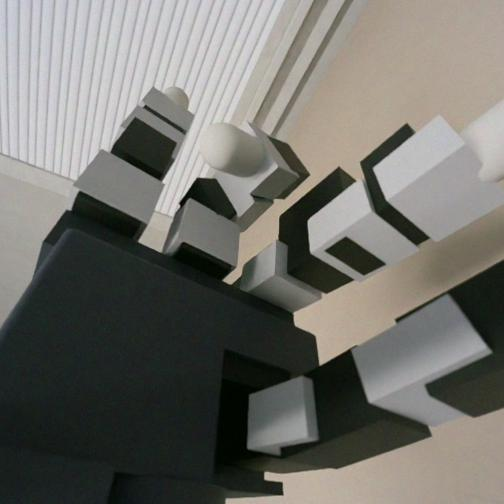

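Call:
move(
  joints={"joint_2_rad": 0.408, "joint_4_rad": -2.153, "joint_6_rad": 1.025},
  min_time_s=2,
)

Scene clock: 1008.60 s.
move: done
base_odometry: x=+0.480 y=+0.774 heading=+0.839
base_tilt: forward=+0.1 right=+0.3
base_status: not commanded
joint_positions: joint_1_rad=+0.013 joint_2_rad=+0.380 joint_3_rad=+3.131 joint_4_rad=-2.135 joint_5_rad=-0.020 joint_6_rad=+0.930 joint_7_rad=+1.423 hand_index_mcp=-0.572 hand_index_abd=+0.004 hand_index_pip=+0.612 hand_index_dip=+0.716 hand_middle_mcp=+0.754 hand_middle_abd=+0.837 hand_middle_pip=-0.694 hand_middle_dip=-0.497 hand_ring_mcp=+0.753 hand_ring_abd=+0.002 hand_ring_pip=+0.575 hand_ring_dip=+0.696 hand_thumb_cmc=-0.506 hand_thumb_axl=+0.677 hand_thumb_mcp=+0.130 hand_thumb_ipl=+0.192 hand_current_limit=+0.150 hand_speed=-0.300
joint_status: all done
hand_state: blocked,goal,blocked,blocked,goal,overload,goal,goal,goal,goal,goal,goal,goal,goal,blocked,blocked
index_mcp_current_ma: 316
index_abd_current_ma: 1
index_pip_current_ma: 35
index_dip_current_ma: 13
middle_mcp_current_ma: 0
middle_abd_current_ma: 0
middle_pip_current_ma: 1
middle_dip_current_ma: 1
ring_mcp_current_ma: 0
ring_abd_current_ma: 0
ring_pip_current_ma: 0
ring_dip_current_ma: 0
thumb_cmc_current_ma: 3
thumb_axl_current_ma: 0
thumb_mcp_current_ma: 316
thumb_ipl_current_ma: 29
hand_goal_index_mcp: -0.700
hand_goal_index_abd: 0.000
hand_goal_index_pip: 0.576
hand_goal_index_dip: 0.696
hand_goal_middle_mcp: 0.754
hand_goal_middle_abd: 0.000
hand_goal_middle_pip: -0.700
hand_goal_middle_dip: -0.500
hand_goal_ring_mcp: 0.754
hand_goal_ring_abd: 0.000
hand_goal_ring_pip: 0.576
hand_goal_ring_dip: 0.696
hand_goal_thumb_cmc: -0.514
hand_goal_thumb_axl: 0.678
hand_goal_thumb_mcp: 0.010
hand_goal_thumb_ipl: 0.168
motor_effort: joint_1_rad=-1(1) joint_2_rad=-23(25) joint_3_rad=-1(1) joint_4_rad=+13(16) joint_5_rad=+1(1) joint_6_rad=+8(10) joint_7_rad=+0(1)
hand_pose: x=+0.7585 y=-0.0860 z=+0.7775 quat_wxyz=(+0.051, -0.709, +0.065, -0.700) (m; base frame)
hand_target: x=+0.7610 y=-0.0828 z=+0.7794 quat_wxyz=(+0.060, -0.692, +0.056, -0.717) (m; base frame)
hand_status: not commanded
pictures: none

Call:
move(
  joints={"joint_2_rad": 0.422, "joint_4_rad": -2.153, "joint_6_rad": 1.04},
  min_time_s=0.8,
)

Call:
move(
  joints={"joint_2_rad": 0.434, "joint_4_rad": -2.153, "joint_6_rad": 1.052},
  min_time_s=0.8,
)

Scene clock: 1011.20 s.
move: done
base_odometry: x=+0.480 y=+0.774 heading=+0.839
base_tilt: forward=+0.1 right=+0.3
base_status: not commanded
joint_positions: joint_1_rad=+0.013 joint_2_rad=+0.389 joint_3_rad=+3.131 joint_4_rad=-2.135 joint_5_rad=-0.020 joint_6_rad=+0.945 joint_7_rad=+1.423 hand_index_mcp=-0.572 hand_index_abd=+0.004 hand_index_pip=+0.612 hand_index_dip=+0.716 hand_middle_mcp=+0.754 hand_middle_abd=+0.837 hand_middle_pip=-0.694 hand_middle_dip=-0.497 hand_ring_mcp=+0.753 hand_ring_abd=+0.002 hand_ring_pip=+0.575 hand_ring_dip=+0.696 hand_thumb_cmc=-0.506 hand_thumb_axl=+0.677 hand_thumb_mcp=+0.130 hand_thumb_ipl=+0.192 hand_current_limit=+0.150 hand_speed=-0.300
joint_status: all done
hand_state: blocked,goal,blocked,blocked,goal,overload,goal,goal,goal,goal,goal,goal,goal,goal,blocked,blocked
index_mcp_current_ma: 316
index_abd_current_ma: 1
index_pip_current_ma: 35
index_dip_current_ma: 13
middle_mcp_current_ma: 0
middle_abd_current_ma: 0
middle_pip_current_ma: 1
middle_dip_current_ma: 1
ring_mcp_current_ma: 0
ring_abd_current_ma: 0
ring_pip_current_ma: 0
ring_dip_current_ma: 0
thumb_cmc_current_ma: 3
thumb_axl_current_ma: 0
thumb_mcp_current_ma: 316
thumb_ipl_current_ma: 29
hand_goal_index_mcp: -0.700
hand_goal_index_abd: 0.000
hand_goal_index_pip: 0.576
hand_goal_index_dip: 0.696
hand_goal_middle_mcp: 0.754
hand_goal_middle_abd: 0.000
hand_goal_middle_pip: -0.700
hand_goal_middle_dip: -0.500
hand_goal_ring_mcp: 0.754
hand_goal_ring_abd: 0.000
hand_goal_ring_pip: 0.576
hand_goal_ring_dip: 0.696
hand_goal_thumb_cmc: -0.514
hand_goal_thumb_axl: 0.678
hand_goal_thumb_mcp: 0.010
hand_goal_thumb_ipl: 0.168
motor_effort: joint_1_rad=-1(1) joint_2_rad=-24(25) joint_3_rad=+0(1) joint_4_rad=+13(13) joint_5_rad=+1(1) joint_6_rad=+9(10) joint_7_rad=+0(1)
hand_pose: x=+0.7599 y=-0.0861 z=+0.7758 quat_wxyz=(+0.051, -0.707, +0.065, -0.702) (m; base frame)
hand_target: x=+0.7628 y=-0.0828 z=+0.7750 quat_wxyz=(+0.061, -0.692, +0.056, -0.717) (m; base frame)
hand_status: not commanded
pictures: none

Scene clock: 1012.30 s.
move: done
base_odometry: x=+0.480 y=+0.774 heading=+0.839
base_tilt: forward=+0.1 right=+0.3
base_status: not commanded
joint_positions: joint_1_rad=+0.013 joint_2_rad=+0.401 joint_3_rad=+3.131 joint_4_rad=-2.135 joint_5_rad=-0.020 joint_6_rad=+0.956 joint_7_rad=+1.423 hand_index_mcp=-0.572 hand_index_abd=+0.004 hand_index_pip=+0.612 hand_index_dip=+0.716 hand_middle_mcp=+0.754 hand_middle_abd=+0.837 hand_middle_pip=-0.694 hand_middle_dip=-0.497 hand_ring_mcp=+0.753 hand_ring_abd=+0.002 hand_ring_pip=+0.575 hand_ring_dip=+0.696 hand_thumb_cmc=-0.506 hand_thumb_axl=+0.677 hand_thumb_mcp=+0.130 hand_thumb_ipl=+0.192 hand_current_limit=+0.150 hand_speed=-0.300
joint_status: all done
hand_state: blocked,goal,blocked,blocked,goal,overload,goal,goal,goal,goal,goal,goal,goal,goal,blocked,blocked
index_mcp_current_ma: 316
index_abd_current_ma: 1
index_pip_current_ma: 35
index_dip_current_ma: 13
middle_mcp_current_ma: 0
middle_abd_current_ma: 0
middle_pip_current_ma: 1
middle_dip_current_ma: 1
ring_mcp_current_ma: 0
ring_abd_current_ma: 0
ring_pip_current_ma: 0
ring_dip_current_ma: 0
thumb_cmc_current_ma: 3
thumb_axl_current_ma: 0
thumb_mcp_current_ma: 316
thumb_ipl_current_ma: 29
hand_goal_index_mcp: -0.700
hand_goal_index_abd: 0.000
hand_goal_index_pip: 0.576
hand_goal_index_dip: 0.696
hand_goal_middle_mcp: 0.754
hand_goal_middle_abd: 0.000
hand_goal_middle_pip: -0.700
hand_goal_middle_dip: -0.500
hand_goal_ring_mcp: 0.754
hand_goal_ring_abd: 0.000
hand_goal_ring_pip: 0.576
hand_goal_ring_dip: 0.696
hand_goal_thumb_cmc: -0.514
hand_goal_thumb_axl: 0.678
hand_goal_thumb_mcp: 0.010
hand_goal_thumb_ipl: 0.168
motor_effort: joint_1_rad=-1(1) joint_2_rad=-25(25) joint_3_rad=+0(1) joint_4_rad=+12(14) joint_5_rad=+1(1) joint_6_rad=+8(10) joint_7_rad=+0(0)
hand_pose: x=+0.7615 y=-0.0862 z=+0.7719 quat_wxyz=(+0.051, -0.707, +0.065, -0.702) (m; base frame)
hand_target: x=+0.7642 y=-0.0828 z=+0.7708 quat_wxyz=(+0.061, -0.692, +0.056, -0.717) (m; base frame)
hand_status: not commanded
pictures: none

Call:
move(
  joints={"joint_2_rad": 0.448, "joint_4_rad": -2.153, "joint_6_rad": 1.066},
  min_time_s=0.8,
)

Call:
move(
  joints={"joint_2_rad": 0.462, "joint_4_rad": -2.153, "joint_6_rad": 1.08},
  min_time_s=0.8,
)

Call:
move(
  joints={"joint_2_rad": 0.474, "joint_4_rad": -2.153, "joint_6_rad": 1.092},
  min_time_s=0.8,
)

Scene clock: 1014.60 s.
move: done
base_odometry: x=+0.480 y=+0.774 heading=+0.839
base_tilt: forward=+0.1 right=+0.3
base_status: not commanded
joint_positions: joint_1_rad=+0.013 joint_2_rad=+0.410 joint_3_rad=+3.131 joint_4_rad=-2.135 joint_5_rad=-0.020 joint_6_rad=+0.975 joint_7_rad=+1.423 hand_index_mcp=-0.572 hand_index_abd=+0.000 hand_index_pip=+0.612 hand_index_dip=+0.716 hand_middle_mcp=+0.754 hand_middle_abd=+0.837 hand_middle_pip=-0.694 hand_middle_dip=-0.497 hand_ring_mcp=+0.753 hand_ring_abd=+0.002 hand_ring_pip=+0.575 hand_ring_dip=+0.696 hand_thumb_cmc=-0.506 hand_thumb_axl=+0.677 hand_thumb_mcp=+0.130 hand_thumb_ipl=+0.192 hand_current_limit=+0.150 hand_speed=-0.300
joint_status: all done
hand_state: blocked,goal,blocked,blocked,goal,overload,goal,goal,goal,goal,goal,goal,goal,goal,blocked,blocked
index_mcp_current_ma: 316
index_abd_current_ma: 0
index_pip_current_ma: 35
index_dip_current_ma: 13
middle_mcp_current_ma: 0
middle_abd_current_ma: 0
middle_pip_current_ma: 1
middle_dip_current_ma: 1
ring_mcp_current_ma: 0
ring_abd_current_ma: 0
ring_pip_current_ma: 0
ring_dip_current_ma: 0
thumb_cmc_current_ma: 3
thumb_axl_current_ma: 0
thumb_mcp_current_ma: 316
thumb_ipl_current_ma: 29
hand_goal_index_mcp: -0.700
hand_goal_index_abd: 0.000
hand_goal_index_pip: 0.576
hand_goal_index_dip: 0.696
hand_goal_middle_mcp: 0.754
hand_goal_middle_abd: 0.000
hand_goal_middle_pip: -0.700
hand_goal_middle_dip: -0.500
hand_goal_ring_mcp: 0.754
hand_goal_ring_abd: 0.000
hand_goal_ring_pip: 0.576
hand_goal_ring_dip: 0.696
hand_goal_thumb_cmc: -0.514
hand_goal_thumb_axl: 0.678
hand_goal_thumb_mcp: 0.010
hand_goal_thumb_ipl: 0.168
motor_effort: joint_1_rad=-1(1) joint_2_rad=-24(25) joint_3_rad=+0(0) joint_4_rad=+12(13) joint_5_rad=+1(1) joint_6_rad=+8(10) joint_7_rad=+0(1)
hand_pose: x=+0.7630 y=-0.0863 z=+0.7711 quat_wxyz=(+0.051, -0.704, +0.065, -0.705) (m; base frame)
hand_target: x=+0.7658 y=-0.0828 z=+0.7660 quat_wxyz=(+0.061, -0.692, +0.056, -0.717) (m; base frame)
hand_status: not commanded
pictures: none

Scene clock: 1015.70 s.
move: done
base_odometry: x=+0.480 y=+0.774 heading=+0.839
base_tilt: forward=+0.1 right=+0.3
base_status: not commanded
joint_positions: joint_1_rad=+0.013 joint_2_rad=+0.420 joint_3_rad=+3.131 joint_4_rad=-2.135 joint_5_rad=-0.020 joint_6_rad=+0.993 joint_7_rad=+1.423 hand_index_mcp=-0.573 hand_index_abd=-0.010 hand_index_pip=+0.612 hand_index_dip=+0.716 hand_middle_mcp=+0.754 hand_middle_abd=+0.837 hand_middle_pip=-0.694 hand_middle_dip=-0.497 hand_ring_mcp=+0.753 hand_ring_abd=+0.002 hand_ring_pip=+0.575 hand_ring_dip=+0.696 hand_thumb_cmc=-0.506 hand_thumb_axl=+0.677 hand_thumb_mcp=+0.130 hand_thumb_ipl=+0.194 hand_current_limit=+0.150 hand_speed=-0.300
joint_status: all done
hand_state: blocked,goal,blocked,blocked,goal,overload,goal,goal,goal,goal,goal,goal,goal,goal,blocked,blocked
index_mcp_current_ma: 316
index_abd_current_ma: -3
index_pip_current_ma: 35
index_dip_current_ma: 13
middle_mcp_current_ma: 0
middle_abd_current_ma: 0
middle_pip_current_ma: 1
middle_dip_current_ma: 1
ring_mcp_current_ma: 0
ring_abd_current_ma: 0
ring_pip_current_ma: 0
ring_dip_current_ma: 0
thumb_cmc_current_ma: 3
thumb_axl_current_ma: 0
thumb_mcp_current_ma: 316
thumb_ipl_current_ma: 32
hand_goal_index_mcp: -0.700
hand_goal_index_abd: 0.000
hand_goal_index_pip: 0.576
hand_goal_index_dip: 0.696
hand_goal_middle_mcp: 0.754
hand_goal_middle_abd: 0.000
hand_goal_middle_pip: -0.700
hand_goal_middle_dip: -0.500
hand_goal_ring_mcp: 0.754
hand_goal_ring_abd: 0.000
hand_goal_ring_pip: 0.576
hand_goal_ring_dip: 0.696
hand_goal_thumb_cmc: -0.514
hand_goal_thumb_axl: 0.678
hand_goal_thumb_mcp: 0.010
hand_goal_thumb_ipl: 0.168
motor_effort: joint_1_rad=-1(1) joint_2_rad=-22(24) joint_3_rad=+0(1) joint_4_rad=+11(13) joint_5_rad=+1(1) joint_6_rad=+7(9) joint_7_rad=-1(1)
hand_pose: x=+0.7645 y=-0.0864 z=+0.7704 quat_wxyz=(+0.051, -0.701, +0.065, -0.708) (m; base frame)
hand_target: x=+0.7673 y=-0.0828 z=+0.7612 quat_wxyz=(+0.061, -0.692, +0.056, -0.717) (m; base frame)
hand_status: not commanded
pictures: none

Scene clock: 1016.80 s.
move: done
base_odometry: x=+0.480 y=+0.774 heading=+0.839
base_tilt: forward=+0.1 right=+0.3
base_status: not commanded
joint_positions: joint_1_rad=+0.013 joint_2_rad=+0.428 joint_3_rad=+3.131 joint_4_rad=-2.135 joint_5_rad=-0.020 joint_6_rad=+1.009 joint_7_rad=+1.423 hand_index_mcp=-0.575 hand_index_abd=-0.014 hand_index_pip=+0.612 hand_index_dip=+0.717 hand_middle_mcp=+0.754 hand_middle_abd=+0.837 hand_middle_pip=-0.694 hand_middle_dip=-0.497 hand_ring_mcp=+0.753 hand_ring_abd=+0.002 hand_ring_pip=+0.575 hand_ring_dip=+0.696 hand_thumb_cmc=-0.511 hand_thumb_axl=+0.677 hand_thumb_mcp=+0.130 hand_thumb_ipl=+0.196 hand_current_limit=+0.150 hand_speed=-0.300
joint_status: all done
hand_state: blocked,goal,blocked,blocked,goal,overload,goal,goal,goal,goal,goal,goal,goal,goal,blocked,blocked
index_mcp_current_ma: 316
index_abd_current_ma: -5
index_pip_current_ma: 35
index_dip_current_ma: 14
middle_mcp_current_ma: 0
middle_abd_current_ma: 0
middle_pip_current_ma: 1
middle_dip_current_ma: 1
ring_mcp_current_ma: 0
ring_abd_current_ma: 0
ring_pip_current_ma: 0
ring_dip_current_ma: 0
thumb_cmc_current_ma: 1
thumb_axl_current_ma: 0
thumb_mcp_current_ma: 316
thumb_ipl_current_ma: 37
hand_goal_index_mcp: -0.700
hand_goal_index_abd: 0.000
hand_goal_index_pip: 0.576
hand_goal_index_dip: 0.696
hand_goal_middle_mcp: 0.754
hand_goal_middle_abd: 0.000
hand_goal_middle_pip: -0.700
hand_goal_middle_dip: -0.500
hand_goal_ring_mcp: 0.754
hand_goal_ring_abd: 0.000
hand_goal_ring_pip: 0.576
hand_goal_ring_dip: 0.696
hand_goal_thumb_cmc: -0.514
hand_goal_thumb_axl: 0.678
hand_goal_thumb_mcp: 0.010
hand_goal_thumb_ipl: 0.168
motor_effort: joint_1_rad=-1(1) joint_2_rad=-23(24) joint_3_rad=+0(1) joint_4_rad=+11(12) joint_5_rad=+0(1) joint_6_rad=+7(8) joint_7_rad=-1(1)
hand_pose: x=+0.7657 y=-0.0865 z=+0.7702 quat_wxyz=(+0.051, -0.698, +0.064, -0.711) (m; base frame)
hand_target: x=+0.7685 y=-0.0828 z=+0.7570 quat_wxyz=(+0.061, -0.692, +0.056, -0.717) (m; base frame)
hand_status: not commanded
pictures: none

Call:
move(
  joints={"joint_2_rad": 0.442, "joint_6_rad": 1.06, "hand_speed": -0.9},
  min_time_s=0.8,
)

Call:
move(
  joints={"hand_index_mcp": -0.48, "hand_thumb_mcp": 0.23, "hand_speed": -0.88},
)

Call:
move(
  joints={"hand_index_mcp": -0.3, "hand_thumb_mcp": 0.38, "hand_speed": -0.8},
  cameras=["wrist_camera"],
)

Scene clock: 1019.60 s.
move: done
base_odometry: x=+0.480 y=+0.774 heading=+0.839
base_tilt: forward=+0.1 right=+0.3
base_status: not commanded
joint_positions: joint_1_rad=+0.013 joint_2_rad=+0.428 joint_3_rad=+3.131 joint_4_rad=-2.135 joint_5_rad=-0.020 joint_6_rad=+1.009 joint_7_rad=+1.423 hand_index_mcp=-0.575 hand_index_abd=-0.014 hand_index_pip=+0.612 hand_index_dip=+0.717 hand_middle_mcp=+0.754 hand_middle_abd=+0.837 hand_middle_pip=-0.694 hand_middle_dip=-0.497 hand_ring_mcp=+0.753 hand_ring_abd=+0.002 hand_ring_pip=+0.575 hand_ring_dip=+0.696 hand_thumb_cmc=-0.511 hand_thumb_axl=+0.677 hand_thumb_mcp=+0.130 hand_thumb_ipl=+0.196 hand_current_limit=+0.150 hand_speed=-0.900
joint_status: all done
hand_state: blocked,goal,blocked,blocked,goal,overload,goal,goal,goal,goal,goal,goal,goal,goal,blocked,blocked
index_mcp_current_ma: 316
index_abd_current_ma: -5
index_pip_current_ma: 35
index_dip_current_ma: 14
middle_mcp_current_ma: 0
middle_abd_current_ma: 0
middle_pip_current_ma: 1
middle_dip_current_ma: 1
ring_mcp_current_ma: 0
ring_abd_current_ma: 0
ring_pip_current_ma: 0
ring_dip_current_ma: 0
thumb_cmc_current_ma: 1
thumb_axl_current_ma: 0
thumb_mcp_current_ma: 316
thumb_ipl_current_ma: 37
hand_goal_index_mcp: -0.700
hand_goal_index_abd: 0.000
hand_goal_index_pip: 0.576
hand_goal_index_dip: 0.696
hand_goal_middle_mcp: 0.754
hand_goal_middle_abd: 0.000
hand_goal_middle_pip: -0.700
hand_goal_middle_dip: -0.500
hand_goal_ring_mcp: 0.754
hand_goal_ring_abd: 0.000
hand_goal_ring_pip: 0.576
hand_goal_ring_dip: 0.696
hand_goal_thumb_cmc: -0.514
hand_goal_thumb_axl: 0.678
hand_goal_thumb_mcp: 0.010
hand_goal_thumb_ipl: 0.168
motor_effort: joint_1_rad=-1(1) joint_2_rad=-23(23) joint_3_rad=+0(1) joint_4_rad=+11(11) joint_5_rad=+0(1) joint_6_rad=+7(8) joint_7_rad=-1(1)
hand_pose: x=+0.7657 y=-0.0865 z=+0.7702 quat_wxyz=(+0.051, -0.698, +0.064, -0.711) (m; base frame)
hand_target: x=+0.7651 y=-0.0828 z=+0.7681 quat_wxyz=(+0.061, -0.692, +0.056, -0.717) (m; base frame)
hand_status: not commanded
pictures: none

Scene clock: 1020.63 s.
move: done
base_odometry: x=+0.480 y=+0.774 heading=+0.839
base_tilt: forward=+0.1 right=+0.3
base_status: not commanded
joint_positions: joint_1_rad=+0.013 joint_2_rad=+0.428 joint_3_rad=+3.131 joint_4_rad=-2.135 joint_5_rad=-0.020 joint_6_rad=+1.009 joint_7_rad=+1.423 hand_index_mcp=-0.494 hand_index_abd=-0.015 hand_index_pip=+0.575 hand_index_dip=+0.698 hand_middle_mcp=+0.754 hand_middle_abd=+0.837 hand_middle_pip=-0.694 hand_middle_dip=-0.497 hand_ring_mcp=+0.753 hand_ring_abd=+0.002 hand_ring_pip=+0.575 hand_ring_dip=+0.696 hand_thumb_cmc=-0.512 hand_thumb_axl=+0.677 hand_thumb_mcp=+0.216 hand_thumb_ipl=+0.167 hand_current_limit=+0.150 hand_speed=-0.880
joint_status: all done
hand_state: goal,goal,goal,goal,goal,overload,goal,goal,goal,goal,goal,goal,goal,goal,goal,goal
index_mcp_current_ma: -8
index_abd_current_ma: -6
index_pip_current_ma: 0
index_dip_current_ma: 0
middle_mcp_current_ma: 0
middle_abd_current_ma: 0
middle_pip_current_ma: 1
middle_dip_current_ma: 1
ring_mcp_current_ma: 0
ring_abd_current_ma: 0
ring_pip_current_ma: 0
ring_dip_current_ma: 0
thumb_cmc_current_ma: 0
thumb_axl_current_ma: 0
thumb_mcp_current_ma: -10
thumb_ipl_current_ma: 0
hand_goal_index_mcp: -0.480
hand_goal_index_abd: 0.000
hand_goal_index_pip: 0.576
hand_goal_index_dip: 0.696
hand_goal_middle_mcp: 0.754
hand_goal_middle_abd: 0.000
hand_goal_middle_pip: -0.700
hand_goal_middle_dip: -0.500
hand_goal_ring_mcp: 0.754
hand_goal_ring_abd: 0.000
hand_goal_ring_pip: 0.576
hand_goal_ring_dip: 0.696
hand_goal_thumb_cmc: -0.514
hand_goal_thumb_axl: 0.678
hand_goal_thumb_mcp: 0.230
hand_goal_thumb_ipl: 0.168
motor_effort: joint_1_rad=-1(1) joint_2_rad=-22(23) joint_3_rad=+0(1) joint_4_rad=+10(11) joint_5_rad=+0(1) joint_6_rad=+7(7) joint_7_rad=-1(1)
hand_pose: x=+0.7657 y=-0.0865 z=+0.7702 quat_wxyz=(+0.051, -0.698, +0.064, -0.711) (m; base frame)
hand_target: x=+0.7651 y=-0.0828 z=+0.7681 quat_wxyz=(+0.061, -0.692, +0.056, -0.717) (m; base frame)
hand_status: not commanded
pictures: none

Scene clock: 1021.33 s.
move: done
base_odometry: x=+0.480 y=+0.774 heading=+0.839
base_tilt: forward=+0.1 right=+0.3
base_status: not commanded
joint_positions: joint_1_rad=+0.013 joint_2_rad=+0.428 joint_3_rad=+3.131 joint_4_rad=-2.135 joint_5_rad=-0.020 joint_6_rad=+1.009 joint_7_rad=+1.423 hand_index_mcp=-0.310 hand_index_abd=-0.015 hand_index_pip=+0.575 hand_index_dip=+0.697 hand_middle_mcp=+0.754 hand_middle_abd=+0.837 hand_middle_pip=-0.694 hand_middle_dip=-0.497 hand_ring_mcp=+0.753 hand_ring_abd=+0.002 hand_ring_pip=+0.575 hand_ring_dip=+0.696 hand_thumb_cmc=-0.509 hand_thumb_axl=+0.677 hand_thumb_mcp=+0.376 hand_thumb_ipl=+0.167 hand_current_limit=+0.150 hand_speed=-0.800
joint_status: all done
hand_state: goal,goal,goal,goal,goal,overload,goal,goal,goal,goal,goal,goal,goal,goal,goal,goal
index_mcp_current_ma: -4
index_abd_current_ma: -6
index_pip_current_ma: 0
index_dip_current_ma: 0
middle_mcp_current_ma: 0
middle_abd_current_ma: 0
middle_pip_current_ma: 1
middle_dip_current_ma: 1
ring_mcp_current_ma: 0
ring_abd_current_ma: 0
ring_pip_current_ma: 0
ring_dip_current_ma: 0
thumb_cmc_current_ma: 1
thumb_axl_current_ma: 0
thumb_mcp_current_ma: -1
thumb_ipl_current_ma: 0
hand_goal_index_mcp: -0.300
hand_goal_index_abd: 0.000
hand_goal_index_pip: 0.576
hand_goal_index_dip: 0.696
hand_goal_middle_mcp: 0.754
hand_goal_middle_abd: 0.000
hand_goal_middle_pip: -0.700
hand_goal_middle_dip: -0.500
hand_goal_ring_mcp: 0.754
hand_goal_ring_abd: 0.000
hand_goal_ring_pip: 0.576
hand_goal_ring_dip: 0.696
hand_goal_thumb_cmc: -0.514
hand_goal_thumb_axl: 0.678
hand_goal_thumb_mcp: 0.380
hand_goal_thumb_ipl: 0.168
motor_effort: joint_1_rad=-1(1) joint_2_rad=-23(24) joint_3_rad=+0(1) joint_4_rad=+12(12) joint_5_rad=+1(1) joint_6_rad=+7(8) joint_7_rad=+0(1)
hand_pose: x=+0.7657 y=-0.0865 z=+0.7702 quat_wxyz=(+0.051, -0.698, +0.064, -0.711) (m; base frame)
hand_target: x=+0.7651 y=-0.0828 z=+0.7681 quat_wxyz=(+0.061, -0.692, +0.056, -0.717) (m; base frame)
hand_status: not commanded
pictures: wrist_camera
Images, in order (width x height): wrist_camera 504x504.

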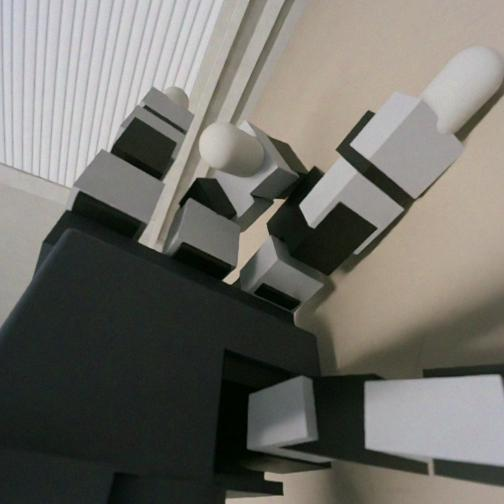

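Call:
move(
  joints={"joint_2_rad": 0.25, "joint_4_rad": -2.08, "joint_6_rad": 0.80},
  min_time_s=1.5,
)

Call:
move(
  base={"translate_m": -0.25},
  joints={"joint_1_rad": -0.3, "joint_2_rad": -0.4, "joint_4_rad": -1.85, "joint_6_rad": -0.3, "joint_7_rad": 2.46, "hand_index_mcp": 0.754, "hand_thumb_cmc": 0.71, "hand_thumb_mcp": 0.23, "hand_middle_pip": 0.576, "hand_middle_dip": 0.696, "hand_speed": 0.3, "hand_current_limit": 0.4},
  cameras=["wrist_camera"],
)

Scene clock: 1026.33 s.
move: done
base_odometry: x=+0.480 y=+0.774 heading=+0.839
base_tilt: forward=+0.1 right=+0.3
base_status: not commanded
joint_positions: joint_1_rad=+0.013 joint_2_rad=+0.261 joint_3_rad=+3.131 joint_4_rad=-2.094 joint_5_rad=-0.020 joint_6_rad=+0.892 joint_7_rad=+1.423 hand_index_mcp=-0.303 hand_index_abd=+0.001 hand_index_pip=+0.575 hand_index_dip=+0.697 hand_middle_mcp=+0.754 hand_middle_abd=+0.837 hand_middle_pip=-0.695 hand_middle_dip=-0.497 hand_ring_mcp=+0.753 hand_ring_abd=+0.002 hand_ring_pip=+0.575 hand_ring_dip=+0.696 hand_thumb_cmc=-0.507 hand_thumb_axl=+0.677 hand_thumb_mcp=+0.378 hand_thumb_ipl=+0.167 hand_current_limit=+0.150 hand_speed=-0.800
joint_status: all done
hand_state: goal,goal,goal,goal,goal,overload,goal,goal,goal,goal,goal,goal,goal,goal,goal,goal
index_mcp_current_ma: -1
index_abd_current_ma: 0
index_pip_current_ma: 0
index_dip_current_ma: 0
middle_mcp_current_ma: 0
middle_abd_current_ma: 0
middle_pip_current_ma: 1
middle_dip_current_ma: 1
ring_mcp_current_ma: 0
ring_abd_current_ma: 0
ring_pip_current_ma: 0
ring_dip_current_ma: 0
thumb_cmc_current_ma: 2
thumb_axl_current_ma: 0
thumb_mcp_current_ma: 0
thumb_ipl_current_ma: 0
hand_goal_index_mcp: -0.300
hand_goal_index_abd: 0.000
hand_goal_index_pip: 0.576
hand_goal_index_dip: 0.696
hand_goal_middle_mcp: 0.754
hand_goal_middle_abd: 0.000
hand_goal_middle_pip: -0.700
hand_goal_middle_dip: -0.500
hand_goal_ring_mcp: 0.754
hand_goal_ring_abd: 0.000
hand_goal_ring_pip: 0.576
hand_goal_ring_dip: 0.696
hand_goal_thumb_cmc: -0.514
hand_goal_thumb_axl: 0.678
hand_goal_thumb_mcp: 0.380
hand_goal_thumb_ipl: 0.168
motor_effort: joint_1_rad=-1(1) joint_2_rad=-21(26) joint_3_rad=+0(1) joint_4_rad=+14(15) joint_5_rad=+1(1) joint_6_rad=+8(10) joint_7_rad=+0(1)
hand_pose: x=+0.7521 y=-0.0857 z=+0.8631 quat_wxyz=(+0.055, -0.665, +0.061, -0.742) (m; base frame)
hand_target: x=+0.7538 y=-0.0833 z=+0.8496 quat_wxyz=(+0.058, -0.690, +0.055, -0.719) (m; base frame)
hand_status: not commanded
pictures: none

Scene clock: 1028.63 s.
move: done
base_odometry: x=+0.312 y=+0.588 heading=+0.839
base_tilt: forward=+0.1 right=+0.3
base_status: done
joint_positions: joint_1_rad=-0.275 joint_2_rad=-0.393 joint_3_rad=+3.131 joint_4_rad=-1.864 joint_5_rad=-0.020 joint_6_rad=-0.204 joint_7_rad=+2.415 hand_index_mcp=+0.759 hand_index_abd=+0.021 hand_index_pip=+0.576 hand_index_dip=+0.697 hand_middle_mcp=+0.758 hand_middle_abd=+0.209 hand_middle_pip=+0.575 hand_middle_dip=+0.693 hand_ring_mcp=+0.760 hand_ring_abd=+0.003 hand_ring_pip=+0.575 hand_ring_dip=+0.696 hand_thumb_cmc=+0.714 hand_thumb_axl=+0.677 hand_thumb_mcp=+0.228 hand_thumb_ipl=+0.166 hand_current_limit=+0.400 hand_speed=+0.300
joint_status: all done
hand_state: goal,blocked,goal,goal,goal,overload,goal,goal,goal,goal,goal,goal,goal,goal,goal,goal
index_mcp_current_ma: 1
index_abd_current_ma: 11
index_pip_current_ma: 0
index_dip_current_ma: 0
middle_mcp_current_ma: 1
middle_abd_current_ma: 0
middle_pip_current_ma: 0
middle_dip_current_ma: 0
ring_mcp_current_ma: 2
ring_abd_current_ma: 0
ring_pip_current_ma: 0
ring_dip_current_ma: 0
thumb_cmc_current_ma: 1
thumb_axl_current_ma: 0
thumb_mcp_current_ma: 0
thumb_ipl_current_ma: 0
hand_goal_index_mcp: 0.754
hand_goal_index_abd: 0.000
hand_goal_index_pip: 0.576
hand_goal_index_dip: 0.696
hand_goal_middle_mcp: 0.754
hand_goal_middle_abd: 0.000
hand_goal_middle_pip: 0.576
hand_goal_middle_dip: 0.696
hand_goal_ring_mcp: 0.754
hand_goal_ring_abd: 0.000
hand_goal_ring_pip: 0.576
hand_goal_ring_dip: 0.696
hand_goal_thumb_cmc: 0.710
hand_goal_thumb_axl: 0.678
hand_goal_thumb_mcp: 0.230
hand_goal_thumb_ipl: 0.168
motor_effort: joint_1_rad=+0(2) joint_2_rad=-6(25) joint_3_rad=+1(2) joint_4_rad=+18(19) joint_5_rad=+0(1) joint_6_rad=+9(10) joint_7_rad=+0(2)
hand_pose: x=+0.5767 y=+0.0612 z=+1.1176 quat_wxyz=(-0.178, -0.630, -0.394, -0.645) (m; base frame)
hand_target: x=+0.5721 y=+0.0733 z=+1.1060 quat_wxyz=(-0.193, -0.630, -0.439, -0.611) (m; base frame)
hand_status: not commanded
pictures: wrist_camera
Images, in order (width x height): wrist_camera 504x504.

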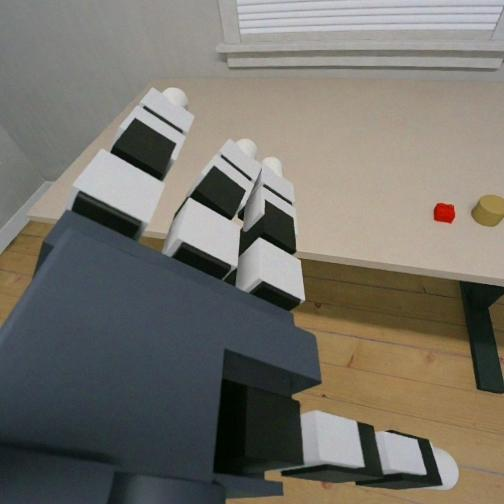

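Call:
zoom_image(
  camera="wrist_camera",
  region=[404, 170, 504, 270],
)

Scaled by 5.040 from the camera's 504x504 image, which has a finer 720x720 frame.

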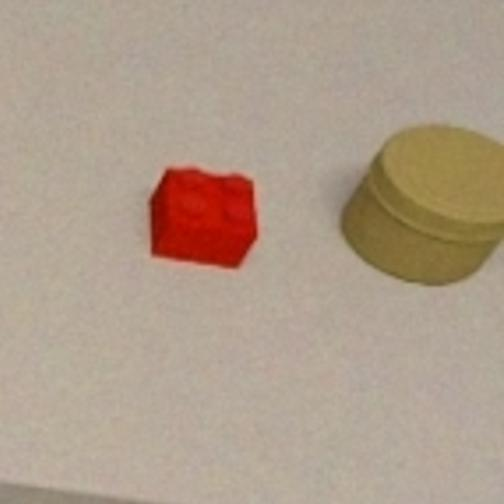

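Call:
move(
  base={"translate_m": -1.895, "strafe_m": -0.362, "rotate_rad": -3.139},
  speeds={"rotate_rad": 0.9},
  cameras=["wrist_camera"],
)

Scene clock: 1038.23 s.
move: done
base_odometry: x=-0.685 y=-1.064 heading=-2.301
base_tilt: forward=+0.1 right=+0.3
base_status: done
joint_positions: joint_1_rad=-0.281 joint_2_rad=-0.395 joint_3_rad=+3.131 joint_4_rad=-1.863 joint_5_rad=-0.020 joint_6_rad=-0.208 joint_7_rad=+2.417 hand_index_mcp=+0.759 hand_index_abd=+0.020 hand_index_pip=+0.576 hand_index_dip=+0.697 hand_middle_mcp=+0.759 hand_middle_abd=+0.208 hand_middle_pip=+0.575 hand_middle_dip=+0.693 hand_ring_mcp=+0.760 hand_ring_abd=+0.003 hand_ring_pip=+0.575 hand_ring_dip=+0.696 hand_thumb_cmc=+0.715 hand_thumb_axl=+0.677 hand_thumb_mcp=+0.228 hand_thumb_ipl=+0.166 hand_current_limit=+0.400 hand_speed=+0.300
joint_status: not commanded
hand_state: goal,goal,goal,goal,goal,overload,goal,goal,goal,goal,goal,goal,goal,goal,goal,goal
index_mcp_current_ma: 1
index_abd_current_ma: 10
index_pip_current_ma: 0
index_dip_current_ma: 0
middle_mcp_current_ma: 1
middle_abd_current_ma: 0
middle_pip_current_ma: 0
middle_dip_current_ma: 0
ring_mcp_current_ma: 2
ring_abd_current_ma: 0
ring_pip_current_ma: 0
ring_dip_current_ma: 0
thumb_cmc_current_ma: 1
thumb_axl_current_ma: 0
thumb_mcp_current_ma: 0
thumb_ipl_current_ma: 0
hand_goal_index_mcp: 0.754
hand_goal_index_abd: 0.000
hand_goal_index_pip: 0.576
hand_goal_index_dip: 0.696
hand_goal_middle_mcp: 0.754
hand_goal_middle_abd: 0.000
hand_goal_middle_pip: 0.576
hand_goal_middle_dip: 0.696
hand_goal_ring_mcp: 0.754
hand_goal_ring_abd: 0.000
hand_goal_ring_pip: 0.576
hand_goal_ring_dip: 0.696
hand_goal_thumb_cmc: 0.710
hand_goal_thumb_axl: 0.678
hand_goal_thumb_mcp: 0.230
hand_goal_thumb_ipl: 0.168
motor_effort: joint_1_rad=-1(2) joint_2_rad=-6(9) joint_3_rad=+0(2) joint_4_rad=+18(19) joint_5_rad=+0(1) joint_6_rad=+8(9) joint_7_rad=-1(1)
hand_pose: x=+0.5756 y=+0.0640 z=+1.1175 quat_wxyz=(-0.177, -0.629, -0.396, -0.645) (m; base frame)
hand_target: x=+0.5721 y=+0.0733 z=+1.1060 quat_wxyz=(-0.193, -0.630, -0.439, -0.611) (m; base frame)
hand_status: not commanded
pictures: wrist_camera
Images, in order (width x height): wrist_camera 504x504.

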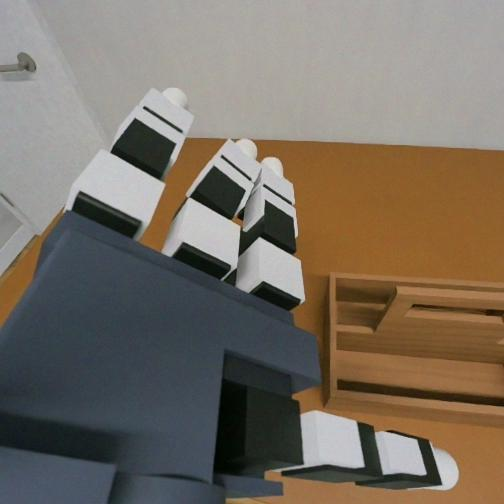

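Call:
move(
  joints={"joint_1_rad": -0.6},
  cameras=["wrist_camera"],
)

Scene clock: 1040.67 s.
move: done
base_odometry: x=-0.685 y=-1.064 heading=-2.301
base_tilt: forward=+0.1 right=+0.3
base_status: not commanded
joint_positions: joint_1_rad=-0.577 joint_2_rad=-0.395 joint_3_rad=+3.131 joint_4_rad=-1.863 joint_5_rad=-0.020 joint_6_rad=-0.208 joint_7_rad=+2.417 hand_index_mcp=+0.759 hand_index_abd=+0.020 hand_index_pip=+0.576 hand_index_dip=+0.697 hand_middle_mcp=+0.759 hand_middle_abd=+0.208 hand_middle_pip=+0.575 hand_middle_dip=+0.693 hand_ring_mcp=+0.760 hand_ring_abd=+0.003 hand_ring_pip=+0.575 hand_ring_dip=+0.696 hand_thumb_cmc=+0.715 hand_thumb_axl=+0.677 hand_thumb_mcp=+0.228 hand_thumb_ipl=+0.166 hand_current_limit=+0.400 hand_speed=+0.300
joint_status: all done
hand_state: goal,goal,goal,goal,goal,overload,goal,goal,goal,goal,goal,goal,goal,goal,goal,goal
index_mcp_current_ma: 1
index_abd_current_ma: 10
index_pip_current_ma: 0
index_dip_current_ma: 0
middle_mcp_current_ma: 1
middle_abd_current_ma: 0
middle_pip_current_ma: 0
middle_dip_current_ma: 0
ring_mcp_current_ma: 2
ring_abd_current_ma: 0
ring_pip_current_ma: 0
ring_dip_current_ma: 0
thumb_cmc_current_ma: 1
thumb_axl_current_ma: 0
thumb_mcp_current_ma: 0
thumb_ipl_current_ma: 0
hand_goal_index_mcp: 0.754
hand_goal_index_abd: 0.000
hand_goal_index_pip: 0.576
hand_goal_index_dip: 0.696
hand_goal_middle_mcp: 0.754
hand_goal_middle_abd: 0.000
hand_goal_middle_pip: 0.576
hand_goal_middle_dip: 0.696
hand_goal_ring_mcp: 0.754
hand_goal_ring_abd: 0.000
hand_goal_ring_pip: 0.576
hand_goal_ring_dip: 0.696
hand_goal_thumb_cmc: 0.710
hand_goal_thumb_axl: 0.678
hand_goal_thumb_mcp: 0.230
hand_goal_thumb_ipl: 0.168
motor_effort: joint_1_rad=-1(2) joint_2_rad=-6(7) joint_3_rad=+1(2) joint_4_rad=+18(18) joint_5_rad=+0(1) joint_6_rad=+8(9) joint_7_rad=+0(1)
hand_pose: x=+0.5372 y=+0.1941 z=+1.1175 quat_wxyz=(-0.080, -0.564, -0.485, -0.664) (m; base frame)
hand_target: x=+0.5302 y=+0.2039 z=+1.1060 quat_wxyz=(-0.099, -0.557, -0.528, -0.633) (m; base frame)
hand_status: not commanded
pictures: wrist_camera
Images, in order (width x height): wrist_camera 504x504.

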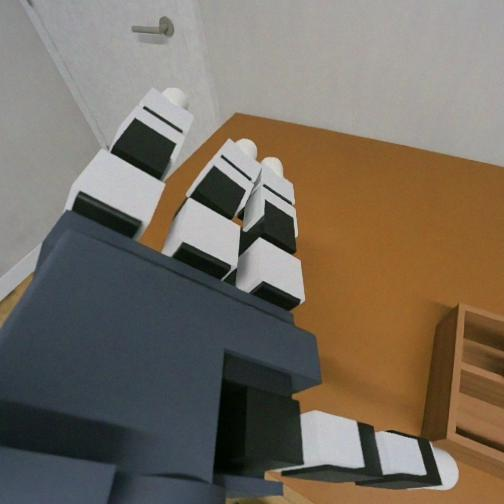

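Call:
move(
  base={"translate_m": -0.2},
  joints={"joint_1_rad": -0.2},
  cameras=["wrist_camera"],
)

Scene clock: 1043.47 s.
move: done
base_odometry: x=-0.551 y=-0.915 heading=-2.301
base_tilt: forward=+0.1 right=+0.3
base_status: done
joint_positions: joint_1_rad=-0.224 joint_2_rad=-0.408 joint_3_rad=+3.131 joint_4_rad=-1.861 joint_5_rad=-0.020 joint_6_rad=-0.210 joint_7_rad=+2.417 hand_index_mcp=+0.759 hand_index_abd=+0.020 hand_index_pip=+0.576 hand_index_dip=+0.697 hand_middle_mcp=+0.759 hand_middle_abd=+0.208 hand_middle_pip=+0.575 hand_middle_dip=+0.693 hand_ring_mcp=+0.760 hand_ring_abd=+0.003 hand_ring_pip=+0.575 hand_ring_dip=+0.696 hand_thumb_cmc=+0.715 hand_thumb_axl=+0.677 hand_thumb_mcp=+0.228 hand_thumb_ipl=+0.166 hand_current_limit=+0.400 hand_speed=+0.300
joint_status: all done
hand_state: goal,goal,goal,goal,goal,overload,goal,goal,goal,goal,goal,goal,goal,goal,goal,goal
index_mcp_current_ma: 1
index_abd_current_ma: 10
index_pip_current_ma: 0
index_dip_current_ma: 0
middle_mcp_current_ma: 1
middle_abd_current_ma: 0
middle_pip_current_ma: 0
middle_dip_current_ma: 0
ring_mcp_current_ma: 2
ring_abd_current_ma: 0
ring_pip_current_ma: 0
ring_dip_current_ma: 0
thumb_cmc_current_ma: 1
thumb_axl_current_ma: 0
thumb_mcp_current_ma: 0
thumb_ipl_current_ma: 0
hand_goal_index_mcp: 0.754
hand_goal_index_abd: 0.000
hand_goal_index_pip: 0.576
hand_goal_index_dip: 0.696
hand_goal_middle_mcp: 0.754
hand_goal_middle_abd: 0.000
hand_goal_middle_pip: 0.576
hand_goal_middle_dip: 0.696
hand_goal_ring_mcp: 0.754
hand_goal_ring_abd: 0.000
hand_goal_ring_pip: 0.576
hand_goal_ring_dip: 0.696
hand_goal_thumb_cmc: 0.710
hand_goal_thumb_axl: 0.678
hand_goal_thumb_mcp: 0.230
hand_goal_thumb_ipl: 0.168
motor_effort: joint_1_rad=-1(2) joint_2_rad=-6(9) joint_3_rad=+0(2) joint_4_rad=+18(19) joint_5_rad=+1(1) joint_6_rad=+9(9) joint_7_rad=+0(1)
hand_pose: x=+0.5729 y=+0.0363 z=+1.1243 quat_wxyz=(-0.197, -0.636, -0.376, -0.644) (m; base frame)
hand_target: x=+0.5771 y=+0.0277 z=+1.1060 quat_wxyz=(-0.223, -0.651, -0.407, -0.601) (m; base frame)
hand_status: not commanded
pictures: wrist_camera
Images, in order (width x height): wrist_camera 504x504.

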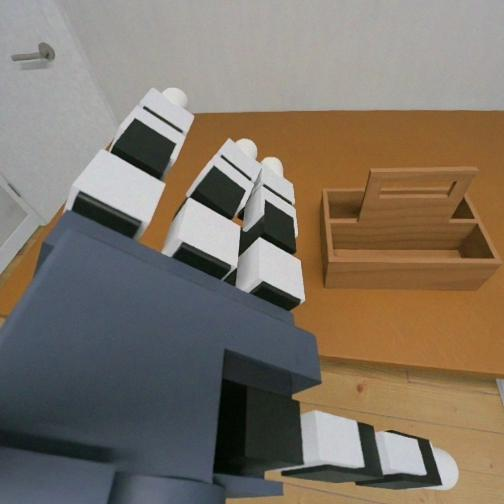

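Call:
zoom_image(
  camera="wrist_camera",
  region=[304, 140, 504, 300],
)

Scaled by 2.520 from the camera's 504x504 image, which has a finer 720x720 frame.

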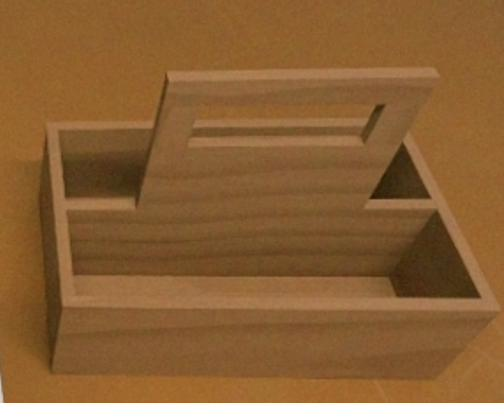

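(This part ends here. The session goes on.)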